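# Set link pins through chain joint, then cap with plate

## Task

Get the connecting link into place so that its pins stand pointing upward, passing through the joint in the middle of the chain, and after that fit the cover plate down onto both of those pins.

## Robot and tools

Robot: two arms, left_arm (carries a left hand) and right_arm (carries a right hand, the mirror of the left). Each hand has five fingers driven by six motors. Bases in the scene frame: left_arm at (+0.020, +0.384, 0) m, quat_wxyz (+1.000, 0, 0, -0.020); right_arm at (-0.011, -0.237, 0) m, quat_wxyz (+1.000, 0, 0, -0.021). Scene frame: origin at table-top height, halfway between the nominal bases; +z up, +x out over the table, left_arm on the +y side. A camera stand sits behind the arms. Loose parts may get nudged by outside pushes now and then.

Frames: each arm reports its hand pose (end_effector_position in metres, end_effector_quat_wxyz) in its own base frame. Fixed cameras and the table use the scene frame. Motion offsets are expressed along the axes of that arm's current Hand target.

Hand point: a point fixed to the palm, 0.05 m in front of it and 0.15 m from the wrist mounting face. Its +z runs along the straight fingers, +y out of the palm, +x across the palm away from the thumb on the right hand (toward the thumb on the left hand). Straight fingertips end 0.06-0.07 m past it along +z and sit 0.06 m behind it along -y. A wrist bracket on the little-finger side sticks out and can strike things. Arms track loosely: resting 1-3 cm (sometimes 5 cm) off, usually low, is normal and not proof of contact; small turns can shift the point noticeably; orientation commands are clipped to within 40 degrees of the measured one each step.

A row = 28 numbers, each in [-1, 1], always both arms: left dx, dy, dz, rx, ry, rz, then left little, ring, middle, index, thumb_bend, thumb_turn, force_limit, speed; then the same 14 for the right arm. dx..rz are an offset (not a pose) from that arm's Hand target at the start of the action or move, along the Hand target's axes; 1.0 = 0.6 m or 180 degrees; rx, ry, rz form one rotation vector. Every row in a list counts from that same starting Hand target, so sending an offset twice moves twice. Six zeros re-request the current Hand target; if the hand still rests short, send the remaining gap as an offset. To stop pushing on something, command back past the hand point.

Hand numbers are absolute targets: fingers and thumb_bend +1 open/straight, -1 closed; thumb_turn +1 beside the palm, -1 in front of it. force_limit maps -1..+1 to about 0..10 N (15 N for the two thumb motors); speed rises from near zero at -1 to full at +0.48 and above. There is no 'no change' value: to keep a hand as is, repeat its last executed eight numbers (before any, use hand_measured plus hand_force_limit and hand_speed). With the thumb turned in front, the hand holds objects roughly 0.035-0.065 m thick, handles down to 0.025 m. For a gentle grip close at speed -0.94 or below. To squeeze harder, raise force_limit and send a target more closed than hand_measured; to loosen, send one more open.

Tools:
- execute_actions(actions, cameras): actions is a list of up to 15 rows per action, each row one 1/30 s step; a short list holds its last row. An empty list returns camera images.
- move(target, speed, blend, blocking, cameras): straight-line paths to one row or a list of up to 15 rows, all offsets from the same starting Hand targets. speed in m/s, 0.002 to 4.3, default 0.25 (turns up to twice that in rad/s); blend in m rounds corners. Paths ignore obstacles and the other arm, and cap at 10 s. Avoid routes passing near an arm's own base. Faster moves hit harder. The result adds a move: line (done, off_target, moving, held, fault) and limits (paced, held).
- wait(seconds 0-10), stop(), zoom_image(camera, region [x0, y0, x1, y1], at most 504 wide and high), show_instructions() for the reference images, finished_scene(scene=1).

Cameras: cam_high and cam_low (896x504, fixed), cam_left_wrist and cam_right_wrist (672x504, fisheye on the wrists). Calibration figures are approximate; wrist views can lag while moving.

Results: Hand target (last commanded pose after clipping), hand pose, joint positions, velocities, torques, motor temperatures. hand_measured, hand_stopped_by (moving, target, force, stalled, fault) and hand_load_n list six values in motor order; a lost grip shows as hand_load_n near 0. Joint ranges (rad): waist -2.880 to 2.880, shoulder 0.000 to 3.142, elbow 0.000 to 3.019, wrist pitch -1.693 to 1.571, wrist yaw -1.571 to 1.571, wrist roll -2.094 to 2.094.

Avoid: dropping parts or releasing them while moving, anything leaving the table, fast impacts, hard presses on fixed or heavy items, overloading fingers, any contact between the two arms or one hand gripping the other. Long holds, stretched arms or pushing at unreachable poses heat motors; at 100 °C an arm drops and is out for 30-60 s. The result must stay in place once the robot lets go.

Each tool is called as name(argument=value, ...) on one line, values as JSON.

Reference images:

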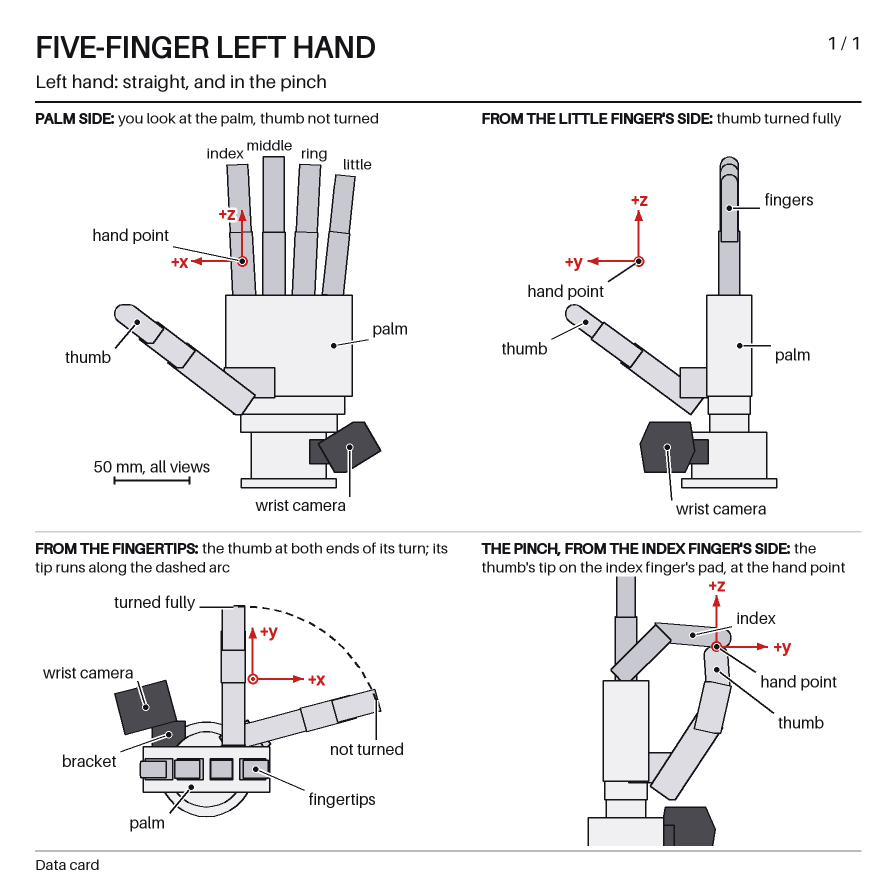

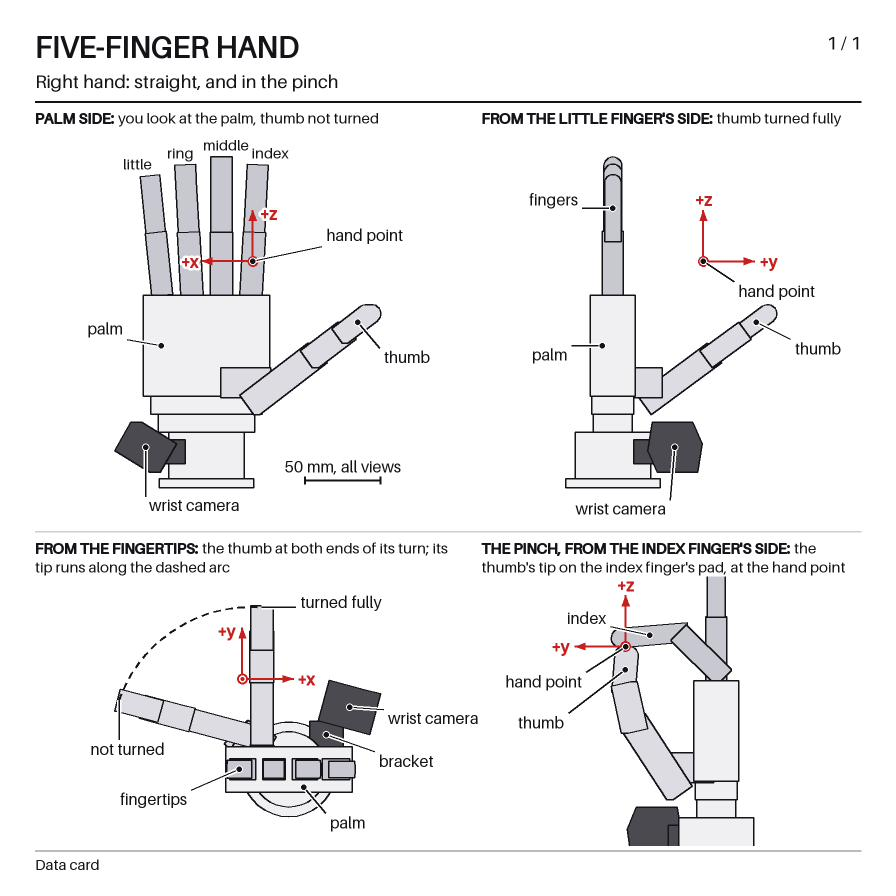

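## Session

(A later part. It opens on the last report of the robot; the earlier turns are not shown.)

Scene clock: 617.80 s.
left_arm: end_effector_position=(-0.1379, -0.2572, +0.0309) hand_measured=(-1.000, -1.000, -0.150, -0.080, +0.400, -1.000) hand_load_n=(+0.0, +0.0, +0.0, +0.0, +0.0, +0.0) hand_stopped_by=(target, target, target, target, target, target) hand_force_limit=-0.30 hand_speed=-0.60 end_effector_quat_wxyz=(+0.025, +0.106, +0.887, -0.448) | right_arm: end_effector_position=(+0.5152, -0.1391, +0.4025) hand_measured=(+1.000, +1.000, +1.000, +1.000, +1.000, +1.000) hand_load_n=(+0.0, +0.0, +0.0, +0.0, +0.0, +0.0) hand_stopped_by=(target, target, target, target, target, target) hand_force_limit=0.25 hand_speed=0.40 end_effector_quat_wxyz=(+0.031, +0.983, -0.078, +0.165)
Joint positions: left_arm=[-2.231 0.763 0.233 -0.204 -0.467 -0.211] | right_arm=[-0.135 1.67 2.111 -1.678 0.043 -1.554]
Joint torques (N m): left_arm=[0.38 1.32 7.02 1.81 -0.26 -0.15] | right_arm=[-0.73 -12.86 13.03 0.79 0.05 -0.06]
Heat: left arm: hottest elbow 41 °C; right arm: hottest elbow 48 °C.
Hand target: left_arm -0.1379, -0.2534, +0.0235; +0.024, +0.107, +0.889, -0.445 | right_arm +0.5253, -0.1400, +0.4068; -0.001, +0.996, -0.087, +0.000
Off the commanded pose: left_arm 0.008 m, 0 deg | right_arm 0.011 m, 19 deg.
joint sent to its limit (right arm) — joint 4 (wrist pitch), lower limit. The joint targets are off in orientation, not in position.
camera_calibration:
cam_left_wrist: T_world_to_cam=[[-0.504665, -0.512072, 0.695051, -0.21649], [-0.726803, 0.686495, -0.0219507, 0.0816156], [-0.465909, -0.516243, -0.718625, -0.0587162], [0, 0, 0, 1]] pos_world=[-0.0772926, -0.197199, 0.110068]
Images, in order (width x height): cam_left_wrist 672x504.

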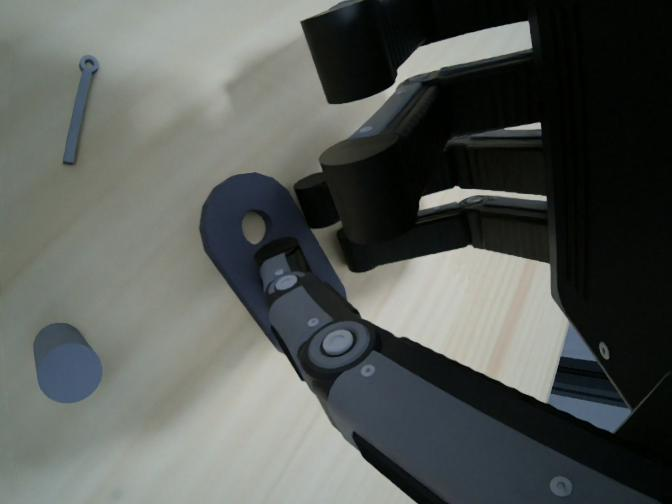

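move(target=[-0.0045,-0.0252,-0.0173,0.0360,0.0247,-0.0364,-1,-1,-0.09,-0.08,0.8,-1,-0.3,0.4, 0,0,0,0,0,0,1,1,1,1,1,1,0.25,0.4], speed=0.06, cameras=["cam_left_wrist"])

zoom_image(camera="cam_left_wrist", region=[150, 130, 400, 330])

Scene clock: 622.13 s.
left_arm: end_effector_position=(-0.1390, -0.2537, +0.0431) hand_measured=(-1.000, -1.000, -0.090, -0.080, +0.800, -1.000) hand_load_n=(+0.0, +0.5, +0.0, +0.0, +0.0, +0.0) hand_stopped_by=(target, target, target, target, target, target) hand_force_limit=-0.30 hand_speed=0.40 end_effector_quat_wxyz=(-0.038, +0.083, +0.869, -0.486) | right_arm: end_effector_position=(+0.5152, -0.1391, +0.4025) hand_measured=(+1.000, +1.000, +1.000, +1.000, +1.000, +1.000) hand_load_n=(+0.0, +0.0, +0.0, +0.0, +0.0, +0.0) hand_stopped_by=(target, target, target, target, target, target) hand_force_limit=0.25 hand_speed=0.40 end_effector_quat_wxyz=(+0.031, +0.983, -0.078, +0.165)
Joint positions: left_arm=[-2.166 0.596 0.161 -0.161 -0.357 -0.215] | right_arm=[-0.135 1.67 2.111 -1.678 0.043 -1.554]
Joint torques (N m): left_arm=[1.55 1.38 7.71 2.06 0 -0.15] | right_arm=[-0.26 -12.57 13.01 0.77 0.07 -0.07]
Heat: left arm: hottest elbow 41 °C; right arm: hottest elbow 48 °C.
Hand target: left_arm -0.1379, -0.2543, +0.0419; -0.042, +0.075, +0.867, -0.490 | right_arm +0.5253, -0.1400, +0.4068; -0.001, +0.996, -0.087, +0.000
Off the commanded pose: left_arm 0.002 m, 1 deg | right_arm 0.011 m, 19 deg.
joint sent to its limit (right arm) — joint 4 (wrist pitch), lower limit. The joint targets are off in orientation, not in position.
move: off_target (right_arm)
camera_calibration:
cam_left_wrist: T_world_to_cam=[[-0.410857, -0.450018, 0.792893, -0.199179], [-0.712334, 0.701245, 0.0288883, 0.0823312], [-0.569013, -0.552936, -0.608675, -0.0770183], [0, 0, 0, 1]] pos_world=[-0.0670113, -0.189955, 0.10867]
Images, in order (width x height): cam_left_wrist 672x504.

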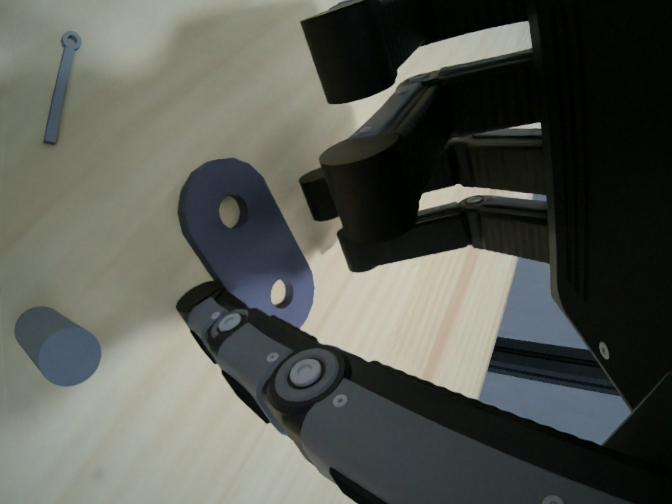

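Scaled by 2.016 from the camera's 672x504 image, which has a finer 960x720 frame.

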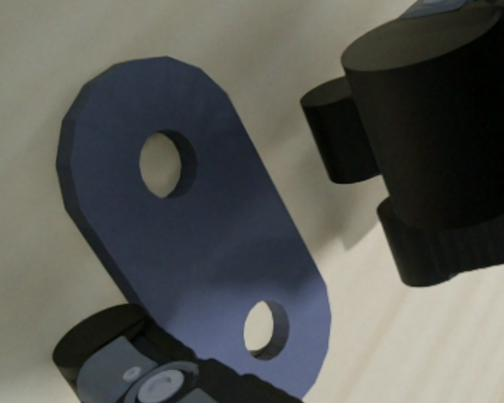

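move(target=[0.0003,0.0155,0.0028,0,-0.0190,-0.0114,-1,-1,-0.09,-0.08,0.75,-1,-0.3,0.4, 0,0,0,0,0,0,1,1,1,1,1,1,0.25,0.4], speed=0.05, cameras=["cam_left_wrist"])

zoom_image(camera="cam_left_wrist", region=[150, 130, 400, 330])

Scene clock: 624.50 s.
left_arm: end_effector_position=(-0.1362, -0.2528, +0.0380) hand_measured=(-1.000, -1.000, -0.090, -0.080, +0.750, -1.000) hand_load_n=(+0.5, +0.0, +0.0, +0.0, +0.0, +0.0) hand_stopped_by=(target, target, target, target, target, target) hand_force_limit=-0.30 hand_speed=0.40 end_effector_quat_wxyz=(-0.022, +0.046, +0.869, -0.492) | right_arm: end_effector_position=(+0.5152, -0.1391, +0.4025) hand_measured=(+1.000, +1.000, +1.000, +1.000, +1.000, +1.000) hand_load_n=(+0.0, +0.0, +0.0, +0.0, +0.0, +0.0) hand_stopped_by=(target, target, target, target, target, target) hand_force_limit=0.25 hand_speed=0.40 end_effector_quat_wxyz=(+0.031, +0.983, -0.078, +0.165)
Joint positions: left_arm=[-2.222 0.61 0.148 -0.153 -0.467 -0.301] | right_arm=[-0.135 1.67 2.111 -1.678 0.043 -1.554]
Joint torques (N m): left_arm=[0.03 2.61 7.6 2.09 -0.3 -0.16] | right_arm=[-0.67 -12.86 12.98 0.68 0.05 -0.09]
Heat: left arm: hottest elbow 40 °C; right arm: hottest elbow 48 °C.
Hand target: left_arm -0.1375, -0.2510, +0.0330; -0.025, +0.045, +0.869, -0.492 | right_arm +0.5253, -0.1400, +0.4068; -0.001, +0.996, -0.087, +0.000
Off the commanded pose: left_arm 0.005 m, 0 deg | right_arm 0.011 m, 19 deg.
joint sent to its limit (right arm) — joint 4 (wrist pitch), lower limit. The joint targets are off in orientation, not in position.
move: off_target (right_arm)
camera_calibration:
cam_left_wrist: T_world_to_cam=[[-0.365828, -0.472811, 0.801636, -0.193569], [-0.765898, 0.642293, 0.0293109, 0.0615966], [-0.528744, -0.603249, -0.597094, -0.0857426], [0, 0, 0, 1]] pos_world=[-0.0689719, -0.182809, 0.10217]
Images, in order (width x height): cam_left_wrist 672x504.

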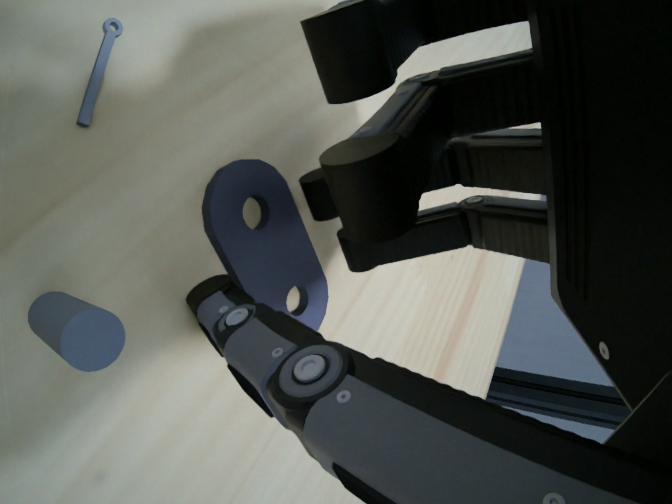

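Scaled by 2.016 from the camera's 672x504 image, which has a finer 960x720 frame.

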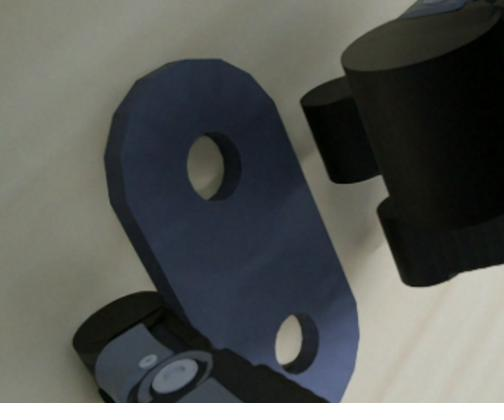

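move(target=[0,0.0082,0.0017,0,0,0,-1,-1,-0.09,-0.08,0.75,-1,-0.3,0.4, 0,0,0,0,0,0,1,1,1,1,1,1,0.25,0.4], speed=0.05, cameras=["cam_left_wrist"])

zoom_image(camera="cam_left_wrist", region=[150, 130, 400, 330])

Scene clock: 625.93 s.
left_arm: end_effector_position=(-0.1368, -0.2521, +0.0351) hand_measured=(-1.000, -1.000, -0.090, -0.080, +0.750, -1.000) hand_load_n=(+0.0, +0.0, +0.0, +0.0, +0.0, -0.5) hand_stopped_by=(target, target, target, target, target, target) hand_force_limit=-0.30 hand_speed=0.40 end_effector_quat_wxyz=(-0.023, +0.045, +0.869, -0.493) | right_arm: end_effector_position=(+0.5152, -0.1391, +0.4025) hand_measured=(+1.000, +1.000, +1.000, +1.000, +1.000, +1.000) hand_load_n=(+0.0, +0.0, +0.0, +0.0, +0.0, +0.0) hand_stopped_by=(target, target, target, target, target, target) hand_force_limit=0.25 hand_speed=0.40 end_effector_quat_wxyz=(+0.031, +0.983, -0.078, +0.165)
Joint positions: left_arm=[-2.228 0.617 0.139 -0.135 -0.473 -0.305] | right_arm=[-0.135 1.67 2.111 -1.678 0.043 -1.554]
Joint torques (N m): left_arm=[0.09 2.61 7.31 2.03 -0.31 -0.21] | right_arm=[-0.62 -12.69 13.09 0.72 0.05 -0.08]
Heat: left arm: hottest elbow 40 °C; right arm: hottest elbow 48 °C.
Hand target: left_arm -0.1373, -0.2494, +0.0283; -0.025, +0.045, +0.869, -0.492 | right_arm +0.5253, -0.1400, +0.4068; -0.001, +0.996, -0.087, +0.000
Off the commanded pose: left_arm 0.007 m, 0 deg | right_arm 0.011 m, 19 deg.
joint sent to its limit (right arm) — joint 4 (wrist pitch), lower limit. The joint targets are off in orientation, not in position.
move: off_target (right_arm)
camera_calibration:
cam_left_wrist: T_world_to_cam=[[-0.36378, -0.470546, 0.803898, -0.190309], [-0.766137, 0.642018, 0.0291003, 0.0607626], [-0.52981, -0.605309, -0.594056, -0.0881244], [0, 0, 0, 1]] pos_world=[-0.0693671, -0.181902, 0.0988696]
Images, in order (width x height): cam_left_wrist 672x504.

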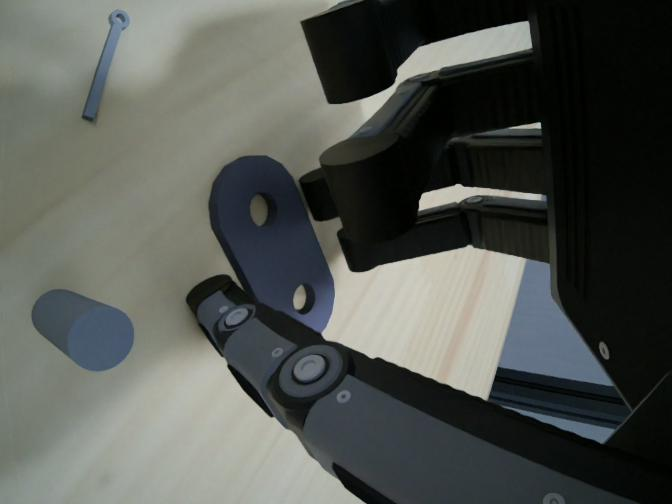

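Scaled by 2.016 from the camera's 672x504 image, which has a finer 960x720 frame.

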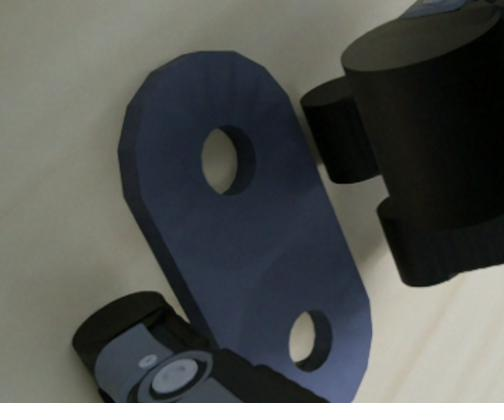

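move(target=[0,0.0038,0.0034,0,0,0,-1,-1,-0.09,-0.08,0.75,-1,-0.3,0.4, 0,0,0,0,0,0,1,1,1,1,1,1,0.25,0.4], speed=0.05, cameras=["cam_left_wrist"])

zoom_image(camera="cam_left_wrist", region=[150, 130, 400, 330])

Scene clock: 627.07 s.
left_arm: end_effector_position=(-0.1381, -0.2539, +0.0351) hand_measured=(-1.000, -1.000, -0.090, -0.080, +0.750, -1.000) hand_load_n=(+0.0, +0.0, +0.0, +0.0, +0.5, -1.0) hand_stopped_by=(target, target, target, target, target, target) hand_force_limit=-0.30 hand_speed=0.40 end_effector_quat_wxyz=(-0.025, +0.044, +0.867, -0.496) | right_arm: end_effector_position=(+0.5152, -0.1391, +0.4025) hand_measured=(+1.000, +1.000, +1.000, +1.000, +1.000, +1.000) hand_load_n=(+0.0, +0.0, +0.0, +0.0, +0.0, +0.0) hand_stopped_by=(target, target, target, target, target, target) hand_force_limit=0.25 hand_speed=0.40 end_effector_quat_wxyz=(+0.031, +0.983, -0.078, +0.165)
Joint positions: left_arm=[-2.228 0.628 0.136 -0.114 -0.473 -0.305] | right_arm=[-0.135 1.67 2.111 -1.678 0.043 -1.554]
Joint torques (N m): left_arm=[0.44 2.73 6.94 2.09 -0.25 -0.17] | right_arm=[-0.09 -12.86 12.97 0.84 0.06 -0.08]
Heat: left arm: hottest elbow 40 °C; right arm: hottest elbow 48 °C.
Hand target: left_arm -0.1374, -0.2499, +0.0253; -0.025, +0.045, +0.869, -0.492 | right_arm +0.5253, -0.1400, +0.4068; -0.001, +0.996, -0.087, +0.000
Off the commanded pose: left_arm 0.011 m, 1 deg | right_arm 0.011 m, 19 deg.
joint sent to its limit (right arm) — joint 4 (wrist pitch), lower limit. The joint targets are off in orientation, not in position.
move: off_target (left_arm, right_arm)
camera_calibration:
cam_left_wrist: T_world_to_cam=[[-0.359643, -0.465178, 0.808867, -0.189879], [-0.76599, 0.642209, 0.0287542, 0.0608563], [-0.532837, -0.609243, -0.587288, -0.0915531], [0, 0, 0, 1]] pos_world=[-0.0704564, -0.183188, 0.0980691]
Images, in order (width x height): cam_left_wrist 672x504.

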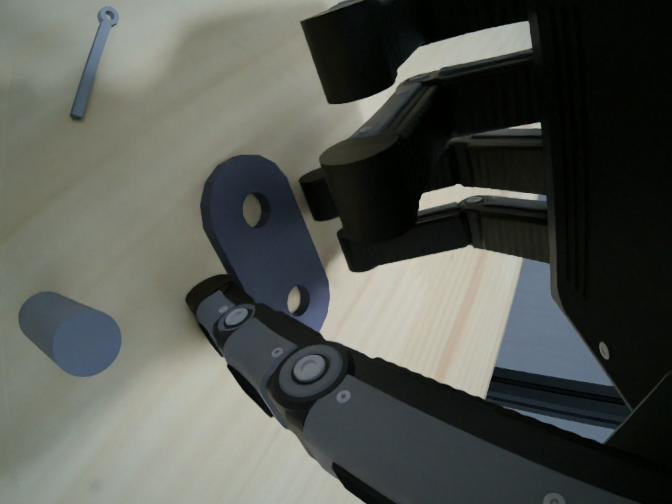

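Scaled by 2.016 from the camera's 672x504 image, which has a finer 960x720 frame.

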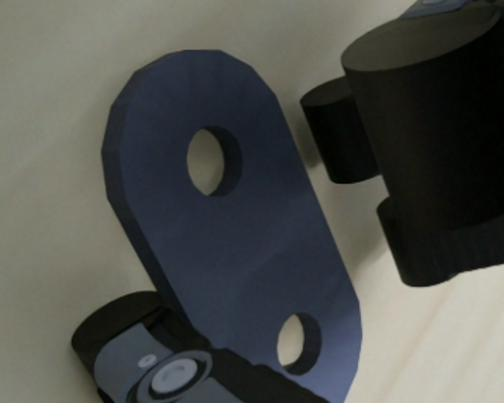

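execute_actions(actions=[[[0,0,0,0,0,0,-1,-1,-0.09,-0.08,0.62,-1,-0.3,-0.6, 0,0,0,0,0,0,1,1,1,1,1,1,0.25,0.4]]], cameras=["cam_left_wrist"])

zoom_image(camera="cam_left_wrist", region=[150, 130, 400, 330])

Scene clock: 628.07 s.
left_arm: end_effector_position=(-0.1376, -0.2531, +0.0330) hand_measured=(-1.000, -1.000, -0.090, -0.080, +0.620, -1.000) hand_load_n=(+0.0, +0.0, +0.5, +0.0, +1.0, -0.5) hand_stopped_by=(target, target, target, target, target, target) hand_force_limit=-0.30 hand_speed=-0.60 end_effector_quat_wxyz=(-0.024, +0.044, +0.868, -0.494) | right_arm: end_effector_position=(+0.5152, -0.1391, +0.4025) hand_measured=(+1.000, +1.000, +1.000, +1.000, +1.000, +1.000) hand_load_n=(+0.0, +0.0, +0.0, +0.0, +0.0, +0.0) hand_stopped_by=(target, target, target, target, target, target) hand_force_limit=0.25 hand_speed=0.40 end_effector_quat_wxyz=(+0.031, +0.983, -0.078, +0.165)
Joint positions: left_arm=[-2.228 0.632 0.133 -0.111 -0.473 -0.306] | right_arm=[-0.135 1.67 2.111 -1.678 0.043 -1.554]
Joint torques (N m): left_arm=[0.32 2.73 7.3 2.11 -0.21 -0.14] | right_arm=[-0.79 -12.92 13.09 0.81 0.04 -0.06]
Heat: left arm: hottest elbow 40 °C; right arm: hottest elbow 48 °C.
Hand target: left_arm -0.1375, -0.2500, +0.0254; -0.025, +0.045, +0.869, -0.492 | right_arm +0.5253, -0.1400, +0.4068; -0.001, +0.996, -0.087, +0.000
Off the commanded pose: left_arm 0.008 m, 0 deg | right_arm 0.011 m, 19 deg.
joint sent to its limit (right arm) — joint 4 (wrist pitch), lower limit. The joint targets are off in orientation, not in position.
camera_calibration:
cam_left_wrist: T_world_to_cam=[[-0.360999, -0.468098, 0.806575, -0.188412], [-0.766318, 0.641785, 0.0294803, 0.0606604], [-0.531448, -0.607451, -0.590396, -0.0913141], [0, 0, 0, 1]] pos_world=[-0.0700603, -0.182595, 0.0962691]
Images, in order (width x height): cam_left_wrist 672x504.

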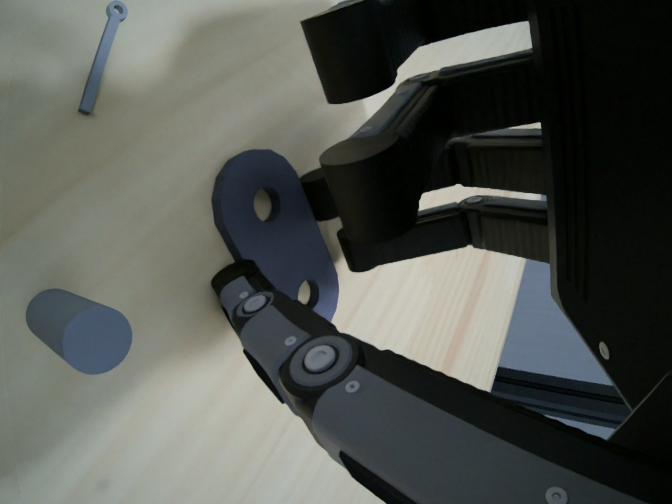

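Scaled by 2.016 from the camera's 672x504 image, which has a finer 960x720 frame.

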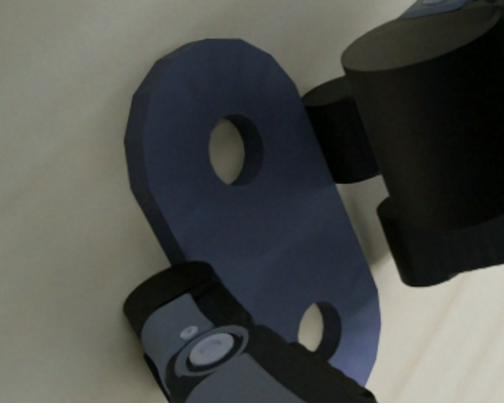

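execute_actions(actions=[[[0,0,0,0,0,0,-1,-1,-0.09,-0.08,0.3,-1,-0.3,-0.8, 0,0,0,0,0,0,1,1,1,1,1,1,0.25,0.4]]], cameras=["cam_left_wrist"])

zoom_image(camera="cam_left_wrist", region=[150, 130, 400, 330])

Scene clock: 630.07 s.
left_arm: end_effector_position=(-0.1383, -0.2541, +0.0337) hand_measured=(-1.000, -1.000, -0.090, -0.080, +0.300, -1.000) hand_load_n=(+0.5, +0.5, +0.0, +0.0, +0.0, +0.0) hand_stopped_by=(target, target, target, target, target, target) hand_force_limit=-0.30 hand_speed=-0.80 end_effector_quat_wxyz=(-0.025, +0.043, +0.867, -0.496) | right_arm: end_effector_position=(+0.5152, -0.1391, +0.4025) hand_measured=(+1.000, +1.000, +1.000, +1.000, +1.000, +1.000) hand_load_n=(+0.0, +0.0, +0.0, +0.0, +0.0, +0.0) hand_stopped_by=(target, target, target, target, target, target) hand_force_limit=0.25 hand_speed=0.40 end_effector_quat_wxyz=(+0.031, +0.983, -0.078, +0.165)
Joint positions: left_arm=[-2.228 0.635 0.133 -0.103 -0.473 -0.306] | right_arm=[-0.135 1.67 2.111 -1.678 0.043 -1.554]
Joint torques (N m): left_arm=[0.67 2.73 7.24 1.74 -0.22 -0.16] | right_arm=[-0.15 -12.28 13.09 0.79 0.05 -0.09]
Heat: left arm: hottest elbow 40 °C; right arm: hottest elbow 48 °C.
Hand target: left_arm -0.1375, -0.2500, +0.0254; -0.025, +0.045, +0.869, -0.492 | right_arm +0.5253, -0.1400, +0.4068; -0.001, +0.996, -0.087, +0.000
Off the commanded pose: left_arm 0.009 m, 1 deg | right_arm 0.011 m, 19 deg.
joint sent to its limit (right arm) — joint 4 (wrist pitch), lower limit. The joint targets are off in orientation, not in position.
camera_calibration:
cam_left_wrist: T_world_to_cam=[[-0.358592, -0.464892, 0.809498, -0.188728], [-0.7662, 0.641937, 0.0292501, 0.0608397], [-0.533245, -0.609748, -0.586393, -0.0928152], [0, 0, 0, 1]] pos_world=[-0.0705541, -0.183387, 0.0965689]
Images, in order (width x height): cam_left_wrist 672x504.

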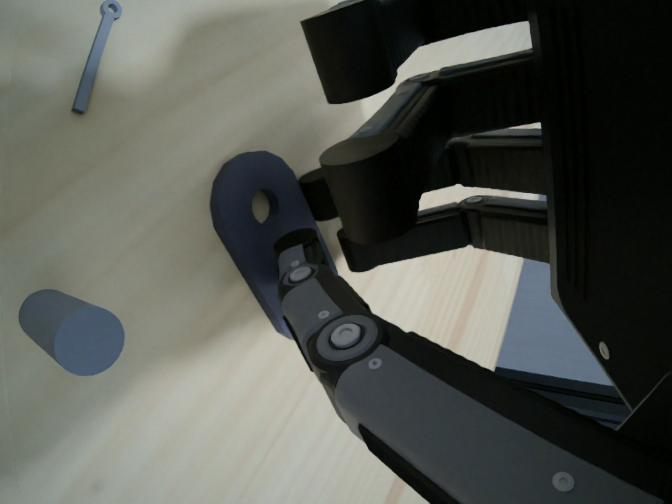

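Scaled by 2.016 from the camera's 672x504 image, which has a finer 960x720 frame.

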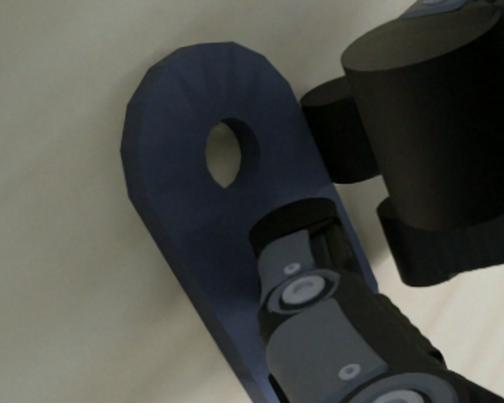

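move(target=[-0.0037,-0.0425,0.0073,-0.1168,-0.0077,-0.0072,-1,-1,-0.40,-0.35,1,-1,-0.3,0.4, 0,0,0,0,0,0,1,1,1,1,1,1,0.25,0.4], speed=0.08, cameras=["cam_left_wrist"])

zoom_image(camera="cam_left_wrist", region=[150, 130, 400, 330])

Scene clock: 635.03 s.
left_arm: end_effector_position=(-0.1291, -0.2482, +0.0239) hand_measured=(-1.000, -1.000, -0.400, -0.350, +1.000, -1.000) hand_load_n=(+0.0, +0.5, +0.0, +0.0, +0.0, +0.0) hand_stopped_by=(target, target, target, target, target, target) hand_force_limit=-0.30 hand_speed=0.40 end_effector_quat_wxyz=(-0.005, +0.037, +0.950, -0.311) | right_arm: end_effector_position=(+0.5152, -0.1391, +0.4025) hand_measured=(+1.000, +1.000, +1.000, +1.000, +1.000, +1.000) hand_load_n=(+0.0, +0.0, +0.0, +0.0, +0.0, +0.0) hand_stopped_by=(target, target, target, target, target, target) hand_force_limit=0.25 hand_speed=0.40 end_effector_quat_wxyz=(+0.031, +0.983, -0.078, +0.165)
Joint positions: left_arm=[-2.05 0.885 0.369 -0.466 -0.247 -0.326] | right_arm=[-0.135 1.67 2.111 -1.678 0.043 -1.554]
Joint torques (N m): left_arm=[1.49 -0.32 12.27 0.54 0.03 -0.05] | right_arm=[-0.67 -12.22 13.03 0.72 0.05 -0.09]
Heat: left arm: hottest elbow 40 °C; right arm: hottest elbow 48 °C.
Hand target: left_arm -0.1369, -0.2670, +0.0449; -0.011, +0.033, +0.945, -0.325 | right_arm +0.5253, -0.1400, +0.4068; -0.001, +0.996, -0.087, +0.000
Off the commanded pose: left_arm 0.029 m, 2 deg | right_arm 0.011 m, 19 deg.
joint sent to its limit (right arm) — joint 4 (wrist pitch), lower limit. The joint targets are off in orientation, not in position.
move: off_target (left_arm, right_arm)
camera_calibration:
cam_left_wrist: T_world_to_cam=[[-0.374941, -0.752941, 0.540832, -0.241984], [-0.790954, 0.56411, 0.237006, 0.0368876], [-0.48354, -0.338909, -0.80705, -0.0111333], [0, 0, 0, 1]] pos_world=[-0.0669367, -0.206781, 0.113145]
Images, in order (width x height): cam_left_wrist 672x504.

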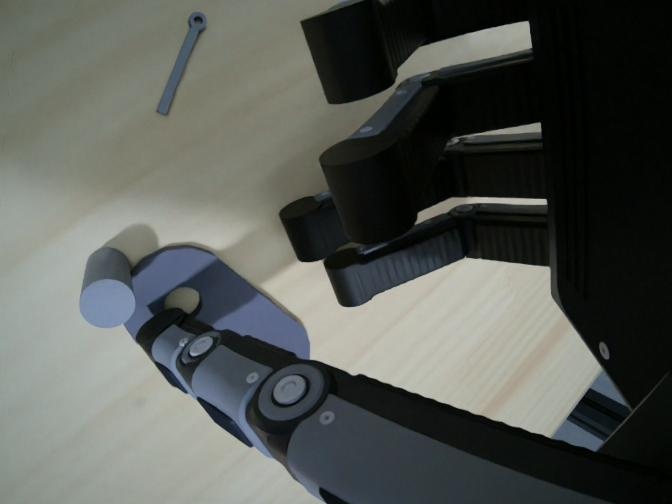

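Scaled by 2.016 from the camera's 672x504 image, which has a finer 960x720 frame.

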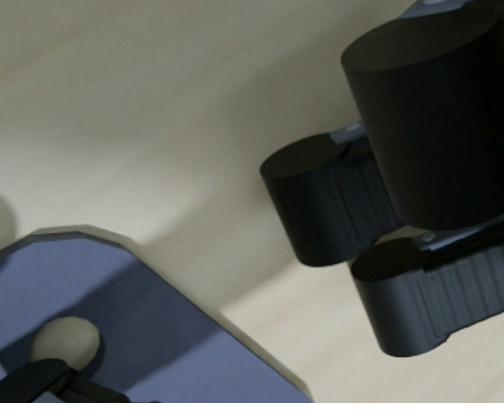

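move(target=[0,-0.033,-0.041,0,0,0,-1,-1,-0.40,-0.35,1,-1,-0.3,0.4, 0,0,0,0,0,0,1,1,1,1,1,1,0.25,0.4], speed=0.08, cameras=["cam_left_wrist"])

zoom_image(camera="cam_left_wrist", region=[60, 180, 340, 400])

Scene clock: 636.43 s.
left_arm: end_effector_position=(-0.1294, -0.2488, +0.0494) hand_measured=(-1.000, -1.000, -0.400, -0.350, +1.000, -1.000) hand_load_n=(+0.0, +0.0, +0.0, +0.0, +0.0, +0.0) hand_stopped_by=(target, target, target, target, target, target) hand_force_limit=-0.30 hand_speed=0.40 end_effector_quat_wxyz=(-0.001, +0.038, +0.952, -0.303) | right_arm: end_effector_position=(+0.5152, -0.1391, +0.4025) hand_measured=(+1.000, +1.000, +1.000, +1.000, +1.000, +1.000) hand_load_n=(+0.0, +0.0, +0.0, +0.0, +0.0, +0.0) hand_stopped_by=(target, target, target, target, target, target) hand_force_limit=0.25 hand_speed=0.40 end_effector_quat_wxyz=(+0.031, +0.983, -0.078, +0.165)
Joint positions: left_arm=[-2.05 0.848 0.433 -0.585 -0.246 -0.326] | right_arm=[-0.135 1.67 2.111 -1.678 0.043 -1.554]
Joint torques (N m): left_arm=[1.55 -1.26 12.66 0.46 -0.02 -0.05] | right_arm=[-0.73 -12.57 13.15 0.8 0.05 -0.06]
Heat: left arm: hottest elbow 40 °C; right arm: hottest elbow 48 °C.
Hand target: left_arm -0.1370, -0.2675, +0.0765; -0.011, +0.033, +0.945, -0.325 | right_arm +0.5253, -0.1400, +0.4068; -0.001, +0.996, -0.087, +0.000
Off the commanded pose: left_arm 0.034 m, 3 deg | right_arm 0.011 m, 19 deg.
joint sent to its limit (right arm) — joint 4 (wrist pitch), lower limit. The joint targets are off in orientation, not in position.
move: off_target (left_arm, right_arm)
camera_calibration:
cam_left_wrist: T_world_to_cam=[[-0.378996, -0.761393, 0.525968, -0.25812], [-0.792897, 0.560242, 0.239672, 0.0296398], [-0.477154, -0.326204, -0.816036, 0.0135682], [0, 0, 0, 1]] pos_world=[-0.0678509, -0.20871, 0.139731]
Images, in order (width x height): cam_left_wrist 672x504.

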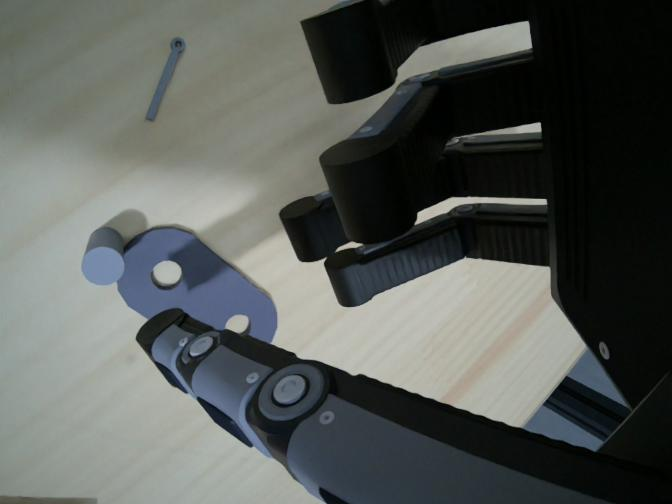

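Scaled by 1.800 from the camera's 672x504 image, which has a finer 960x720 frame.

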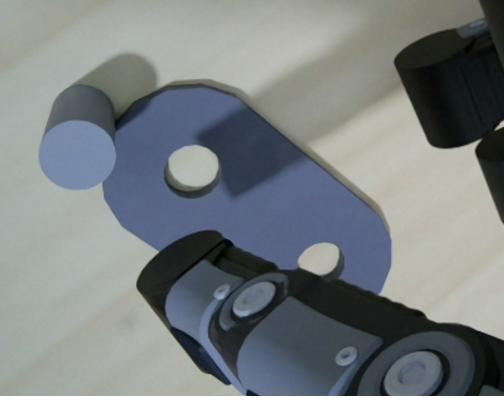

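move(target=[0.0132,0.0730,0.0203,0,0.0376,0.0482,-1,-1,-0.40,-0.35,1,1,-0.3,0.4, 0,0,0,0,0,0,1,1,1,1,1,1,0.25,0.4], speed=0.08, cameras=["cam_left_wrist"])

zoom_image(camera="cam_left_wrist", region=[130, 150, 410, 370])

Scene clock: 641.57 s.
left_arm: end_effector_position=(-0.1416, -0.2414, +0.0421) hand_measured=(-1.000, -1.000, -0.400, -0.350, +1.000, +1.000) hand_load_n=(+0.0, +0.0, +0.0, +0.0, +0.0, +0.0) hand_stopped_by=(target, target, target, target, target, target) hand_force_limit=-0.30 hand_speed=0.40 end_effector_quat_wxyz=(-0.039, +0.116, +0.940, -0.317) | right_arm: end_effector_position=(+0.5152, -0.1391, +0.4025) hand_measured=(+1.000, +1.000, +1.000, +1.000, +1.000, +1.000) hand_load_n=(+0.0, +0.0, +0.0, +0.0, +0.0, +0.0) hand_stopped_by=(target, target, target, target, target, target) hand_force_limit=0.25 hand_speed=0.40 end_effector_quat_wxyz=(+0.031, +0.983, -0.078, +0.165)
Joint positions: left_arm=[-2.05 0.824 0.386 -0.494 -0.14 -0.187] | right_arm=[-0.135 1.67 2.111 -1.678 0.043 -1.554]
Joint torques (N m): left_arm=[0.56 -1.26 7.28 1.68 0.1 0.03] | right_arm=[-0.67 -12.1 13.04 0.66 0.03 -0.07]
Heat: left arm: hottest elbow 41 °C; right arm: hottest elbow 48 °C.
Hand target: left_arm -0.1430, -0.2399, +0.0400; -0.042, +0.123, +0.938, -0.322 | right_arm +0.5253, -0.1400, +0.4068; -0.001, +0.996, -0.087, +0.000
Off the commanded pose: left_arm 0.003 m, 1 deg | right_arm 0.011 m, 19 deg.
joint sent to its limit (right arm) — joint 4 (wrist pitch), lower limit. The joint targets are off in orientation, not in position.
move: off_target (right_arm)
camera_calibration:
cam_left_wrist: T_world_to_cam=[[-0.488008, -0.669565, 0.559938, -0.248071], [-0.67794, 0.694831, 0.240016, 0.0662858], [-0.549768, -0.262475, -0.793008, 0.00827498], [0, 0, 0, 1]] pos_world=[-0.0715735, -0.209985, 0.129557]
Images, in order (width x height): cam_left_wrist 672x504.

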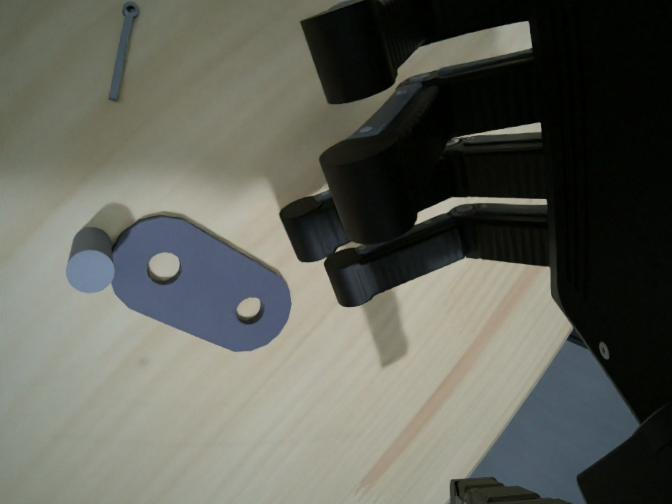

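Scaled by 1.800 from the camera's 672x504 image, which has a finer 960x720 frame.

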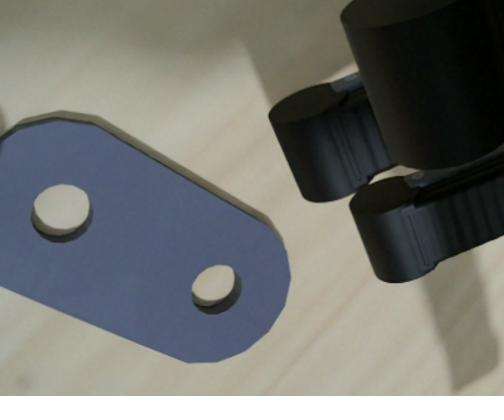

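move(target=[0,0.0205,0.0265,0,0,0,-1,-1,-0.40,-0.35,1,1,-0.3,0.4, 0,0,0,0,0,0,1,1,1,1,1,1,0.25,0.4], speed=0.06, cameras=["cam_left_wrist"])

Scene clock: 643.57 s.
left_arm: end_effector_position=(-0.1423, -0.2427, +0.0257) hand_measured=(-1.000, -1.000, -0.400, -0.350, +1.000, +1.000) hand_load_n=(+0.0, +0.0, +0.0, +0.0, +0.0, +0.0) hand_stopped_by=(target, target, target, target, target, target) hand_force_limit=-0.30 hand_speed=0.40 end_effector_quat_wxyz=(-0.042, +0.116, +0.938, -0.324) | right_arm: end_effector_position=(+0.5152, -0.1391, +0.4025) hand_measured=(+1.000, +1.000, +1.000, +1.000, +1.000, +1.000) hand_load_n=(+0.0, +0.0, +0.0, +0.0, +0.0, +0.0) hand_stopped_by=(target, target, target, target, target, target) hand_force_limit=0.25 hand_speed=0.40 end_effector_quat_wxyz=(+0.031, +0.983, -0.078, +0.165)
Joint positions: left_arm=[-2.05 0.856 0.345 -0.407 -0.14 -0.186] | right_arm=[-0.135 1.67 2.111 -1.678 0.043 -1.554]
Joint torques (N m): left_arm=[0.5 -0.62 7.1 1.51 0.09 0.01] | right_arm=[-0.32 -12.57 13.03 0.75 0.02 -0.08]
Heat: left arm: hottest elbow 41 °C; right arm: hottest elbow 48 °C.
Hand target: left_arm -0.1431, -0.2400, +0.0199; -0.042, +0.123, +0.938, -0.322 | right_arm +0.5253, -0.1400, +0.4068; -0.001, +0.996, -0.087, +0.000
Off the commanded pose: left_arm 0.006 m, 1 deg | right_arm 0.011 m, 19 deg.
joint sent to its limit (right arm) — joint 4 (wrist pitch), lower limit. The joint targets are off in orientation, not in position.
move: off_target (right_arm)
camera_calibration:
cam_left_wrist: T_world_to_cam=[[-0.484663, -0.661509, 0.572283, -0.238004], [-0.675744, 0.698596, 0.235231, 0.0719828], [-0.555402, -0.272709, -0.785594, -0.00891546], [0, 0, 0, 1]] pos_world=[-0.0716615, -0.21016, 0.112269]
Images, in order (width x height): cam_left_wrist 672x504.

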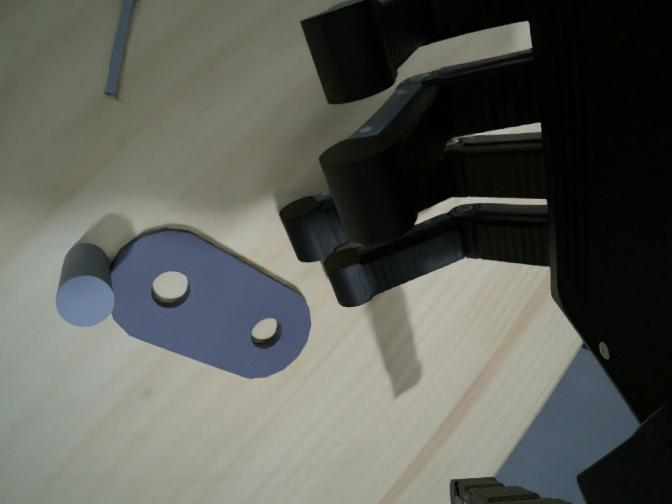

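move(target=[0,0.0056,0.0072,0,0,0,-1,-1,-0.40,-0.35,1,1,-0.3,0.4, 0,0,0,0,0,0,1,1,1,1,1,1,0.25,0.4], speed=0.06, cameras=["cam_left_wrist"])

Scene clock: 644.70 s.
left_arm: end_effector_position=(-0.1424, -0.2429, +0.0202) hand_measured=(-1.000, -1.000, -0.400, -0.350, +1.000, +1.000) hand_load_n=(+0.0, +0.5, +0.0, +0.0, +0.0, +0.0) hand_stopped_by=(target, target, target, target, target, target) hand_force_limit=-0.30 hand_speed=0.40 end_effector_quat_wxyz=(-0.042, +0.116, +0.938, -0.324) | right_arm: end_effector_position=(+0.5152, -0.1391, +0.4025) hand_measured=(+1.000, +1.000, +1.000, +1.000, +1.000, +1.000) hand_load_n=(+0.0, +0.0, +0.0, +0.0, +0.0, +0.0) hand_stopped_by=(target, target, target, target, target, target) hand_force_limit=0.25 hand_speed=0.40 end_effector_quat_wxyz=(+0.031, +0.983, -0.078, +0.165)
Joint positions: left_arm=[-2.05 0.871 0.335 -0.381 -0.14 -0.186] | right_arm=[-0.135 1.67 2.111 -1.678 0.043 -1.554]
Joint torques (N m): left_arm=[0.5 -0.03 7.04 1.66 0.1 -0.01] | right_arm=[-0.32 -12.75 13.12 0.73 0.02 -0.06]
Heat: left arm: hottest elbow 41 °C; right arm: hottest elbow 48 °C.
Hand target: left_arm -0.1431, -0.2400, +0.0145; -0.042, +0.123, +0.938, -0.322 | right_arm +0.5253, -0.1400, +0.4068; -0.001, +0.996, -0.087, +0.000
Off the commanded pose: left_arm 0.006 m, 1 deg | right_arm 0.011 m, 19 deg.
joint sent to its limit (right arm) — joint 4 (wrist pitch), lower limit. The joint targets are off in orientation, not in position.
move: off_target (right_arm)
camera_calibration:
cam_left_wrist: T_world_to_cam=[[-0.484663, -0.661509, 0.572283, -0.235037], [-0.675744, 0.698596, 0.235231, 0.0733487], [-0.555402, -0.272709, -0.785594, -0.0133463], [0, 0, 0, 1]] pos_world=[-0.0717615, -0.21036, 0.106769]
Images, in order (width x height): cam_left_wrist 672x504.

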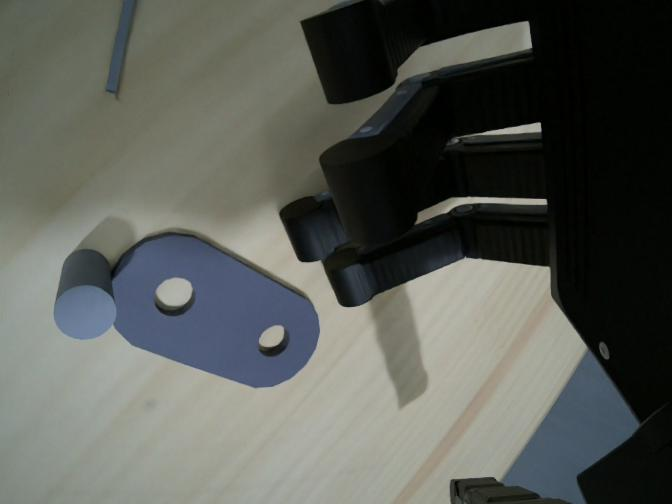

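move(target=[0,0.0041,0.0053,0,0,0,-1,-1,-0.40,-0.35,1,1,-0.3,0.4, 0,0,0,0,0,0,1,1,1,1,1,1,0.25,0.4], speed=0.06, cameras=["cam_left_wrist"])

zoom_image(camera="cam_left_wrist", region=[150, 180, 450, 400])

Scene clock: 645.73 s.
left_arm: end_effector_position=(-0.1430, -0.2438, +0.0179) hand_measured=(-1.000, -1.000, -0.400, -0.350, +1.000, +1.000) hand_load_n=(+0.0, +0.0, +0.0, -1.5, +0.0, +0.0) hand_stopped_by=(target, target, target, target, target, target) hand_force_limit=-0.30 hand_speed=0.40 end_effector_quat_wxyz=(-0.043, +0.116, +0.937, -0.326) | right_arm: end_effector_position=(+0.5152, -0.1391, +0.4025) hand_measured=(+1.000, +1.000, +1.000, +1.000, +1.000, +1.000) hand_load_n=(+0.0, +0.0, +0.0, +0.0, +0.5, +0.0) hand_stopped_by=(target, target, target, target, target, target) hand_force_limit=0.25 hand_speed=0.40 end_effector_quat_wxyz=(+0.031, +0.983, -0.078, +0.165)
Joint positions: left_arm=[-2.05 0.879 0.33 -0.364 -0.139 -0.186] | right_arm=[-0.135 1.67 2.111 -1.678 0.043 -1.554]
Joint torques (N m): left_arm=[0.5 0.21 6.75 1.76 0.09 0] | right_arm=[-0.67 -12.92 13.01 0.76 0.04 -0.09]
Heat: left arm: hottest elbow 41 °C; right arm: hottest elbow 48 °C.
Hand target: left_arm -0.1431, -0.2401, +0.0105; -0.042, +0.123, +0.938, -0.323 | right_arm +0.5253, -0.1400, +0.4068; -0.001, +0.996, -0.087, +0.000
Off the commanded pose: left_arm 0.008 m, 1 deg | right_arm 0.011 m, 19 deg.
joint sent to its limit (right arm) — joint 4 (wrist pitch), lower limit. The joint targets are off in orientation, not in position.
move: off_target (right_arm)
camera_calibration:
cam_left_wrist: T_world_to_cam=[[-0.483965, -0.659359, 0.575347, -0.234027], [-0.674945, 0.699728, 0.234158, 0.0746286], [-0.556981, -0.275003, -0.783675, -0.0164604], [0, 0, 0, 1]] pos_world=[-0.0720586, -0.211054, 0.104272]
Images, in order (width x height): cam_left_wrist 672x504.

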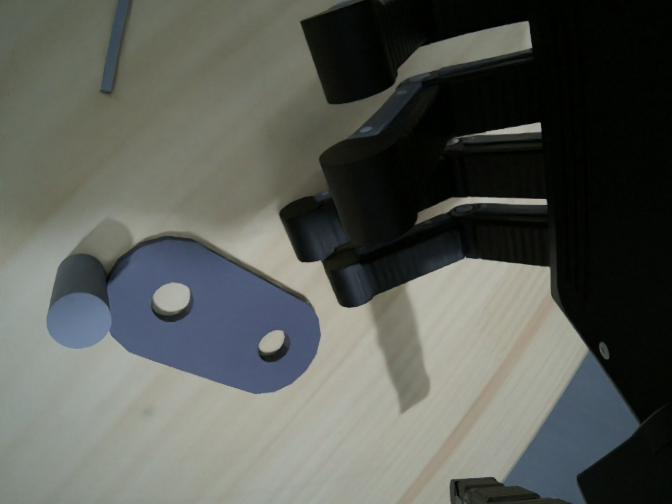

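Scaled by 1.680 from the camera's 672x504 image, which has a finer 960x720 frame.

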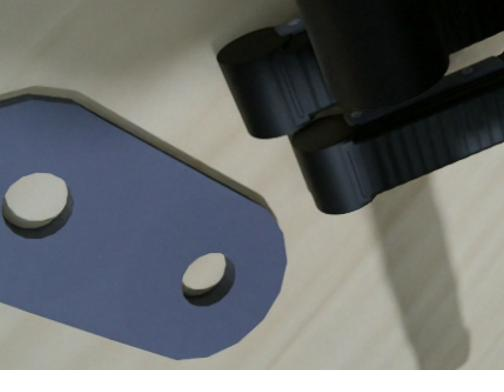

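move(target=[[0,0,0,-0.0278,0,0,-1,-1,-0.40,-0.35,1,1,-0.3,0.4, 0,0,0,0,0,0,1,1,1,1,1,1,0.25,0.4],[0,0.0237,-0.0185,-0.0278,0,0,-1,-1,-0.40,-0.35,1,1,-0.3,0.4, 0,0,0,0,0,0,1,1,1,1,1,1,0.25,0.4]], speed=0.04, cameras=["cam_left_wrist"])

zoom_image(camera="cam_left_wrist", region=[150, 180, 450, 400])

Scene clock: 649.03 s.
left_arm: end_effector_position=(-0.1409, -0.2330, +0.0170) hand_measured=(-1.000, -1.000, -0.400, -0.350, +1.000, +1.000) hand_load_n=(+0.0, +0.0, +0.0, +0.0, +0.0, +0.0) hand_stopped_by=(target, target, target, target, target, target) hand_force_limit=-0.30 hand_speed=0.40 end_effector_quat_wxyz=(-0.039, +0.123, +0.948, -0.292) | right_arm: end_effector_position=(+0.5152, -0.1391, +0.4025) hand_measured=(+1.000, +1.000, +1.000, +1.000, +1.000, +1.000) hand_load_n=(+0.0, +0.0, +0.0, +0.0, +0.0, +0.0) hand_stopped_by=(target, target, target, target, target, target) hand_force_limit=0.25 hand_speed=0.40 end_effector_quat_wxyz=(+0.031, +0.983, -0.078, +0.165)
Joint positions: left_arm=[-2.049 0.893 0.357 -0.447 -0.121 -0.182] | right_arm=[-0.135 1.67 2.111 -1.678 0.043 -1.554]
Joint torques (N m): left_arm=[-0.21 -1.79 6.57 0.09 -0.03 -0.17] | right_arm=[-0.67 -12.69 13.07 0.84 0.08 -0.09]
Heat: left arm: hottest elbow 40 °C; right arm: hottest elbow 48 °C.
Hand target: left_arm -0.1384, -0.2226, +0.0104; -0.037, +0.125, +0.951, -0.281 | right_arm +0.5253, -0.1400, +0.4068; -0.001, +0.996, -0.087, +0.000
Off the commanded pose: left_arm 0.012 m, 1 deg | right_arm 0.011 m, 19 deg.
joint sent to its limit (right arm) — joint 4 (wrist pitch), lower limit. The joint targets are off in orientation, not in position.
move: off_target (left_arm, right_arm)
camera_calibration:
cam_left_wrist: T_world_to_cam=[[-0.503862, -0.690116, 0.519484, -0.234355], [-0.671188, 0.691361, 0.267444, 0.0665371], [-0.543719, -0.213917, -0.811548, 0.00352033], [0, 0, 0, 1]] pos_world=[-0.0715094, -0.20698, 0.106806]
Images, in order (width x height): cam_left_wrist 672x504.

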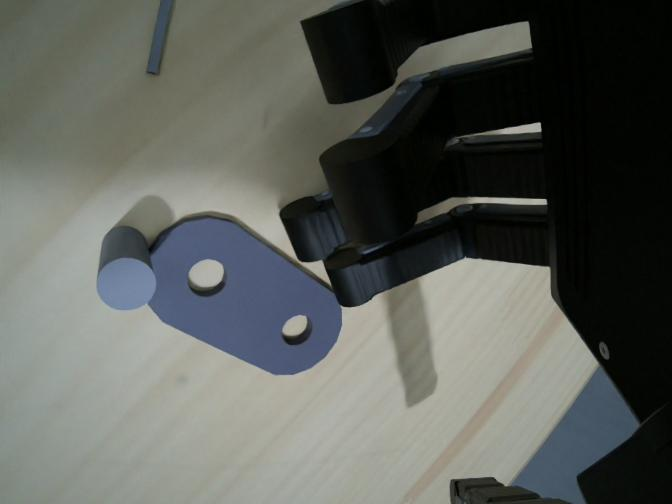

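Scaled by 1.680 from the camera's 672x504 image, which has a finer 960x720 frame.

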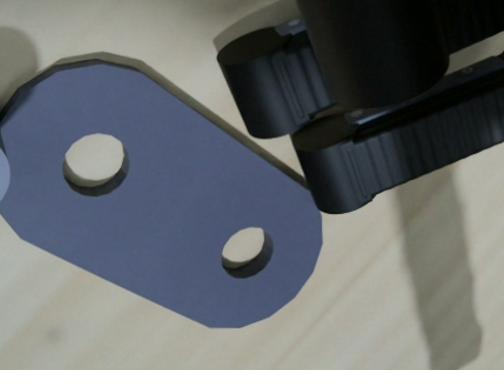

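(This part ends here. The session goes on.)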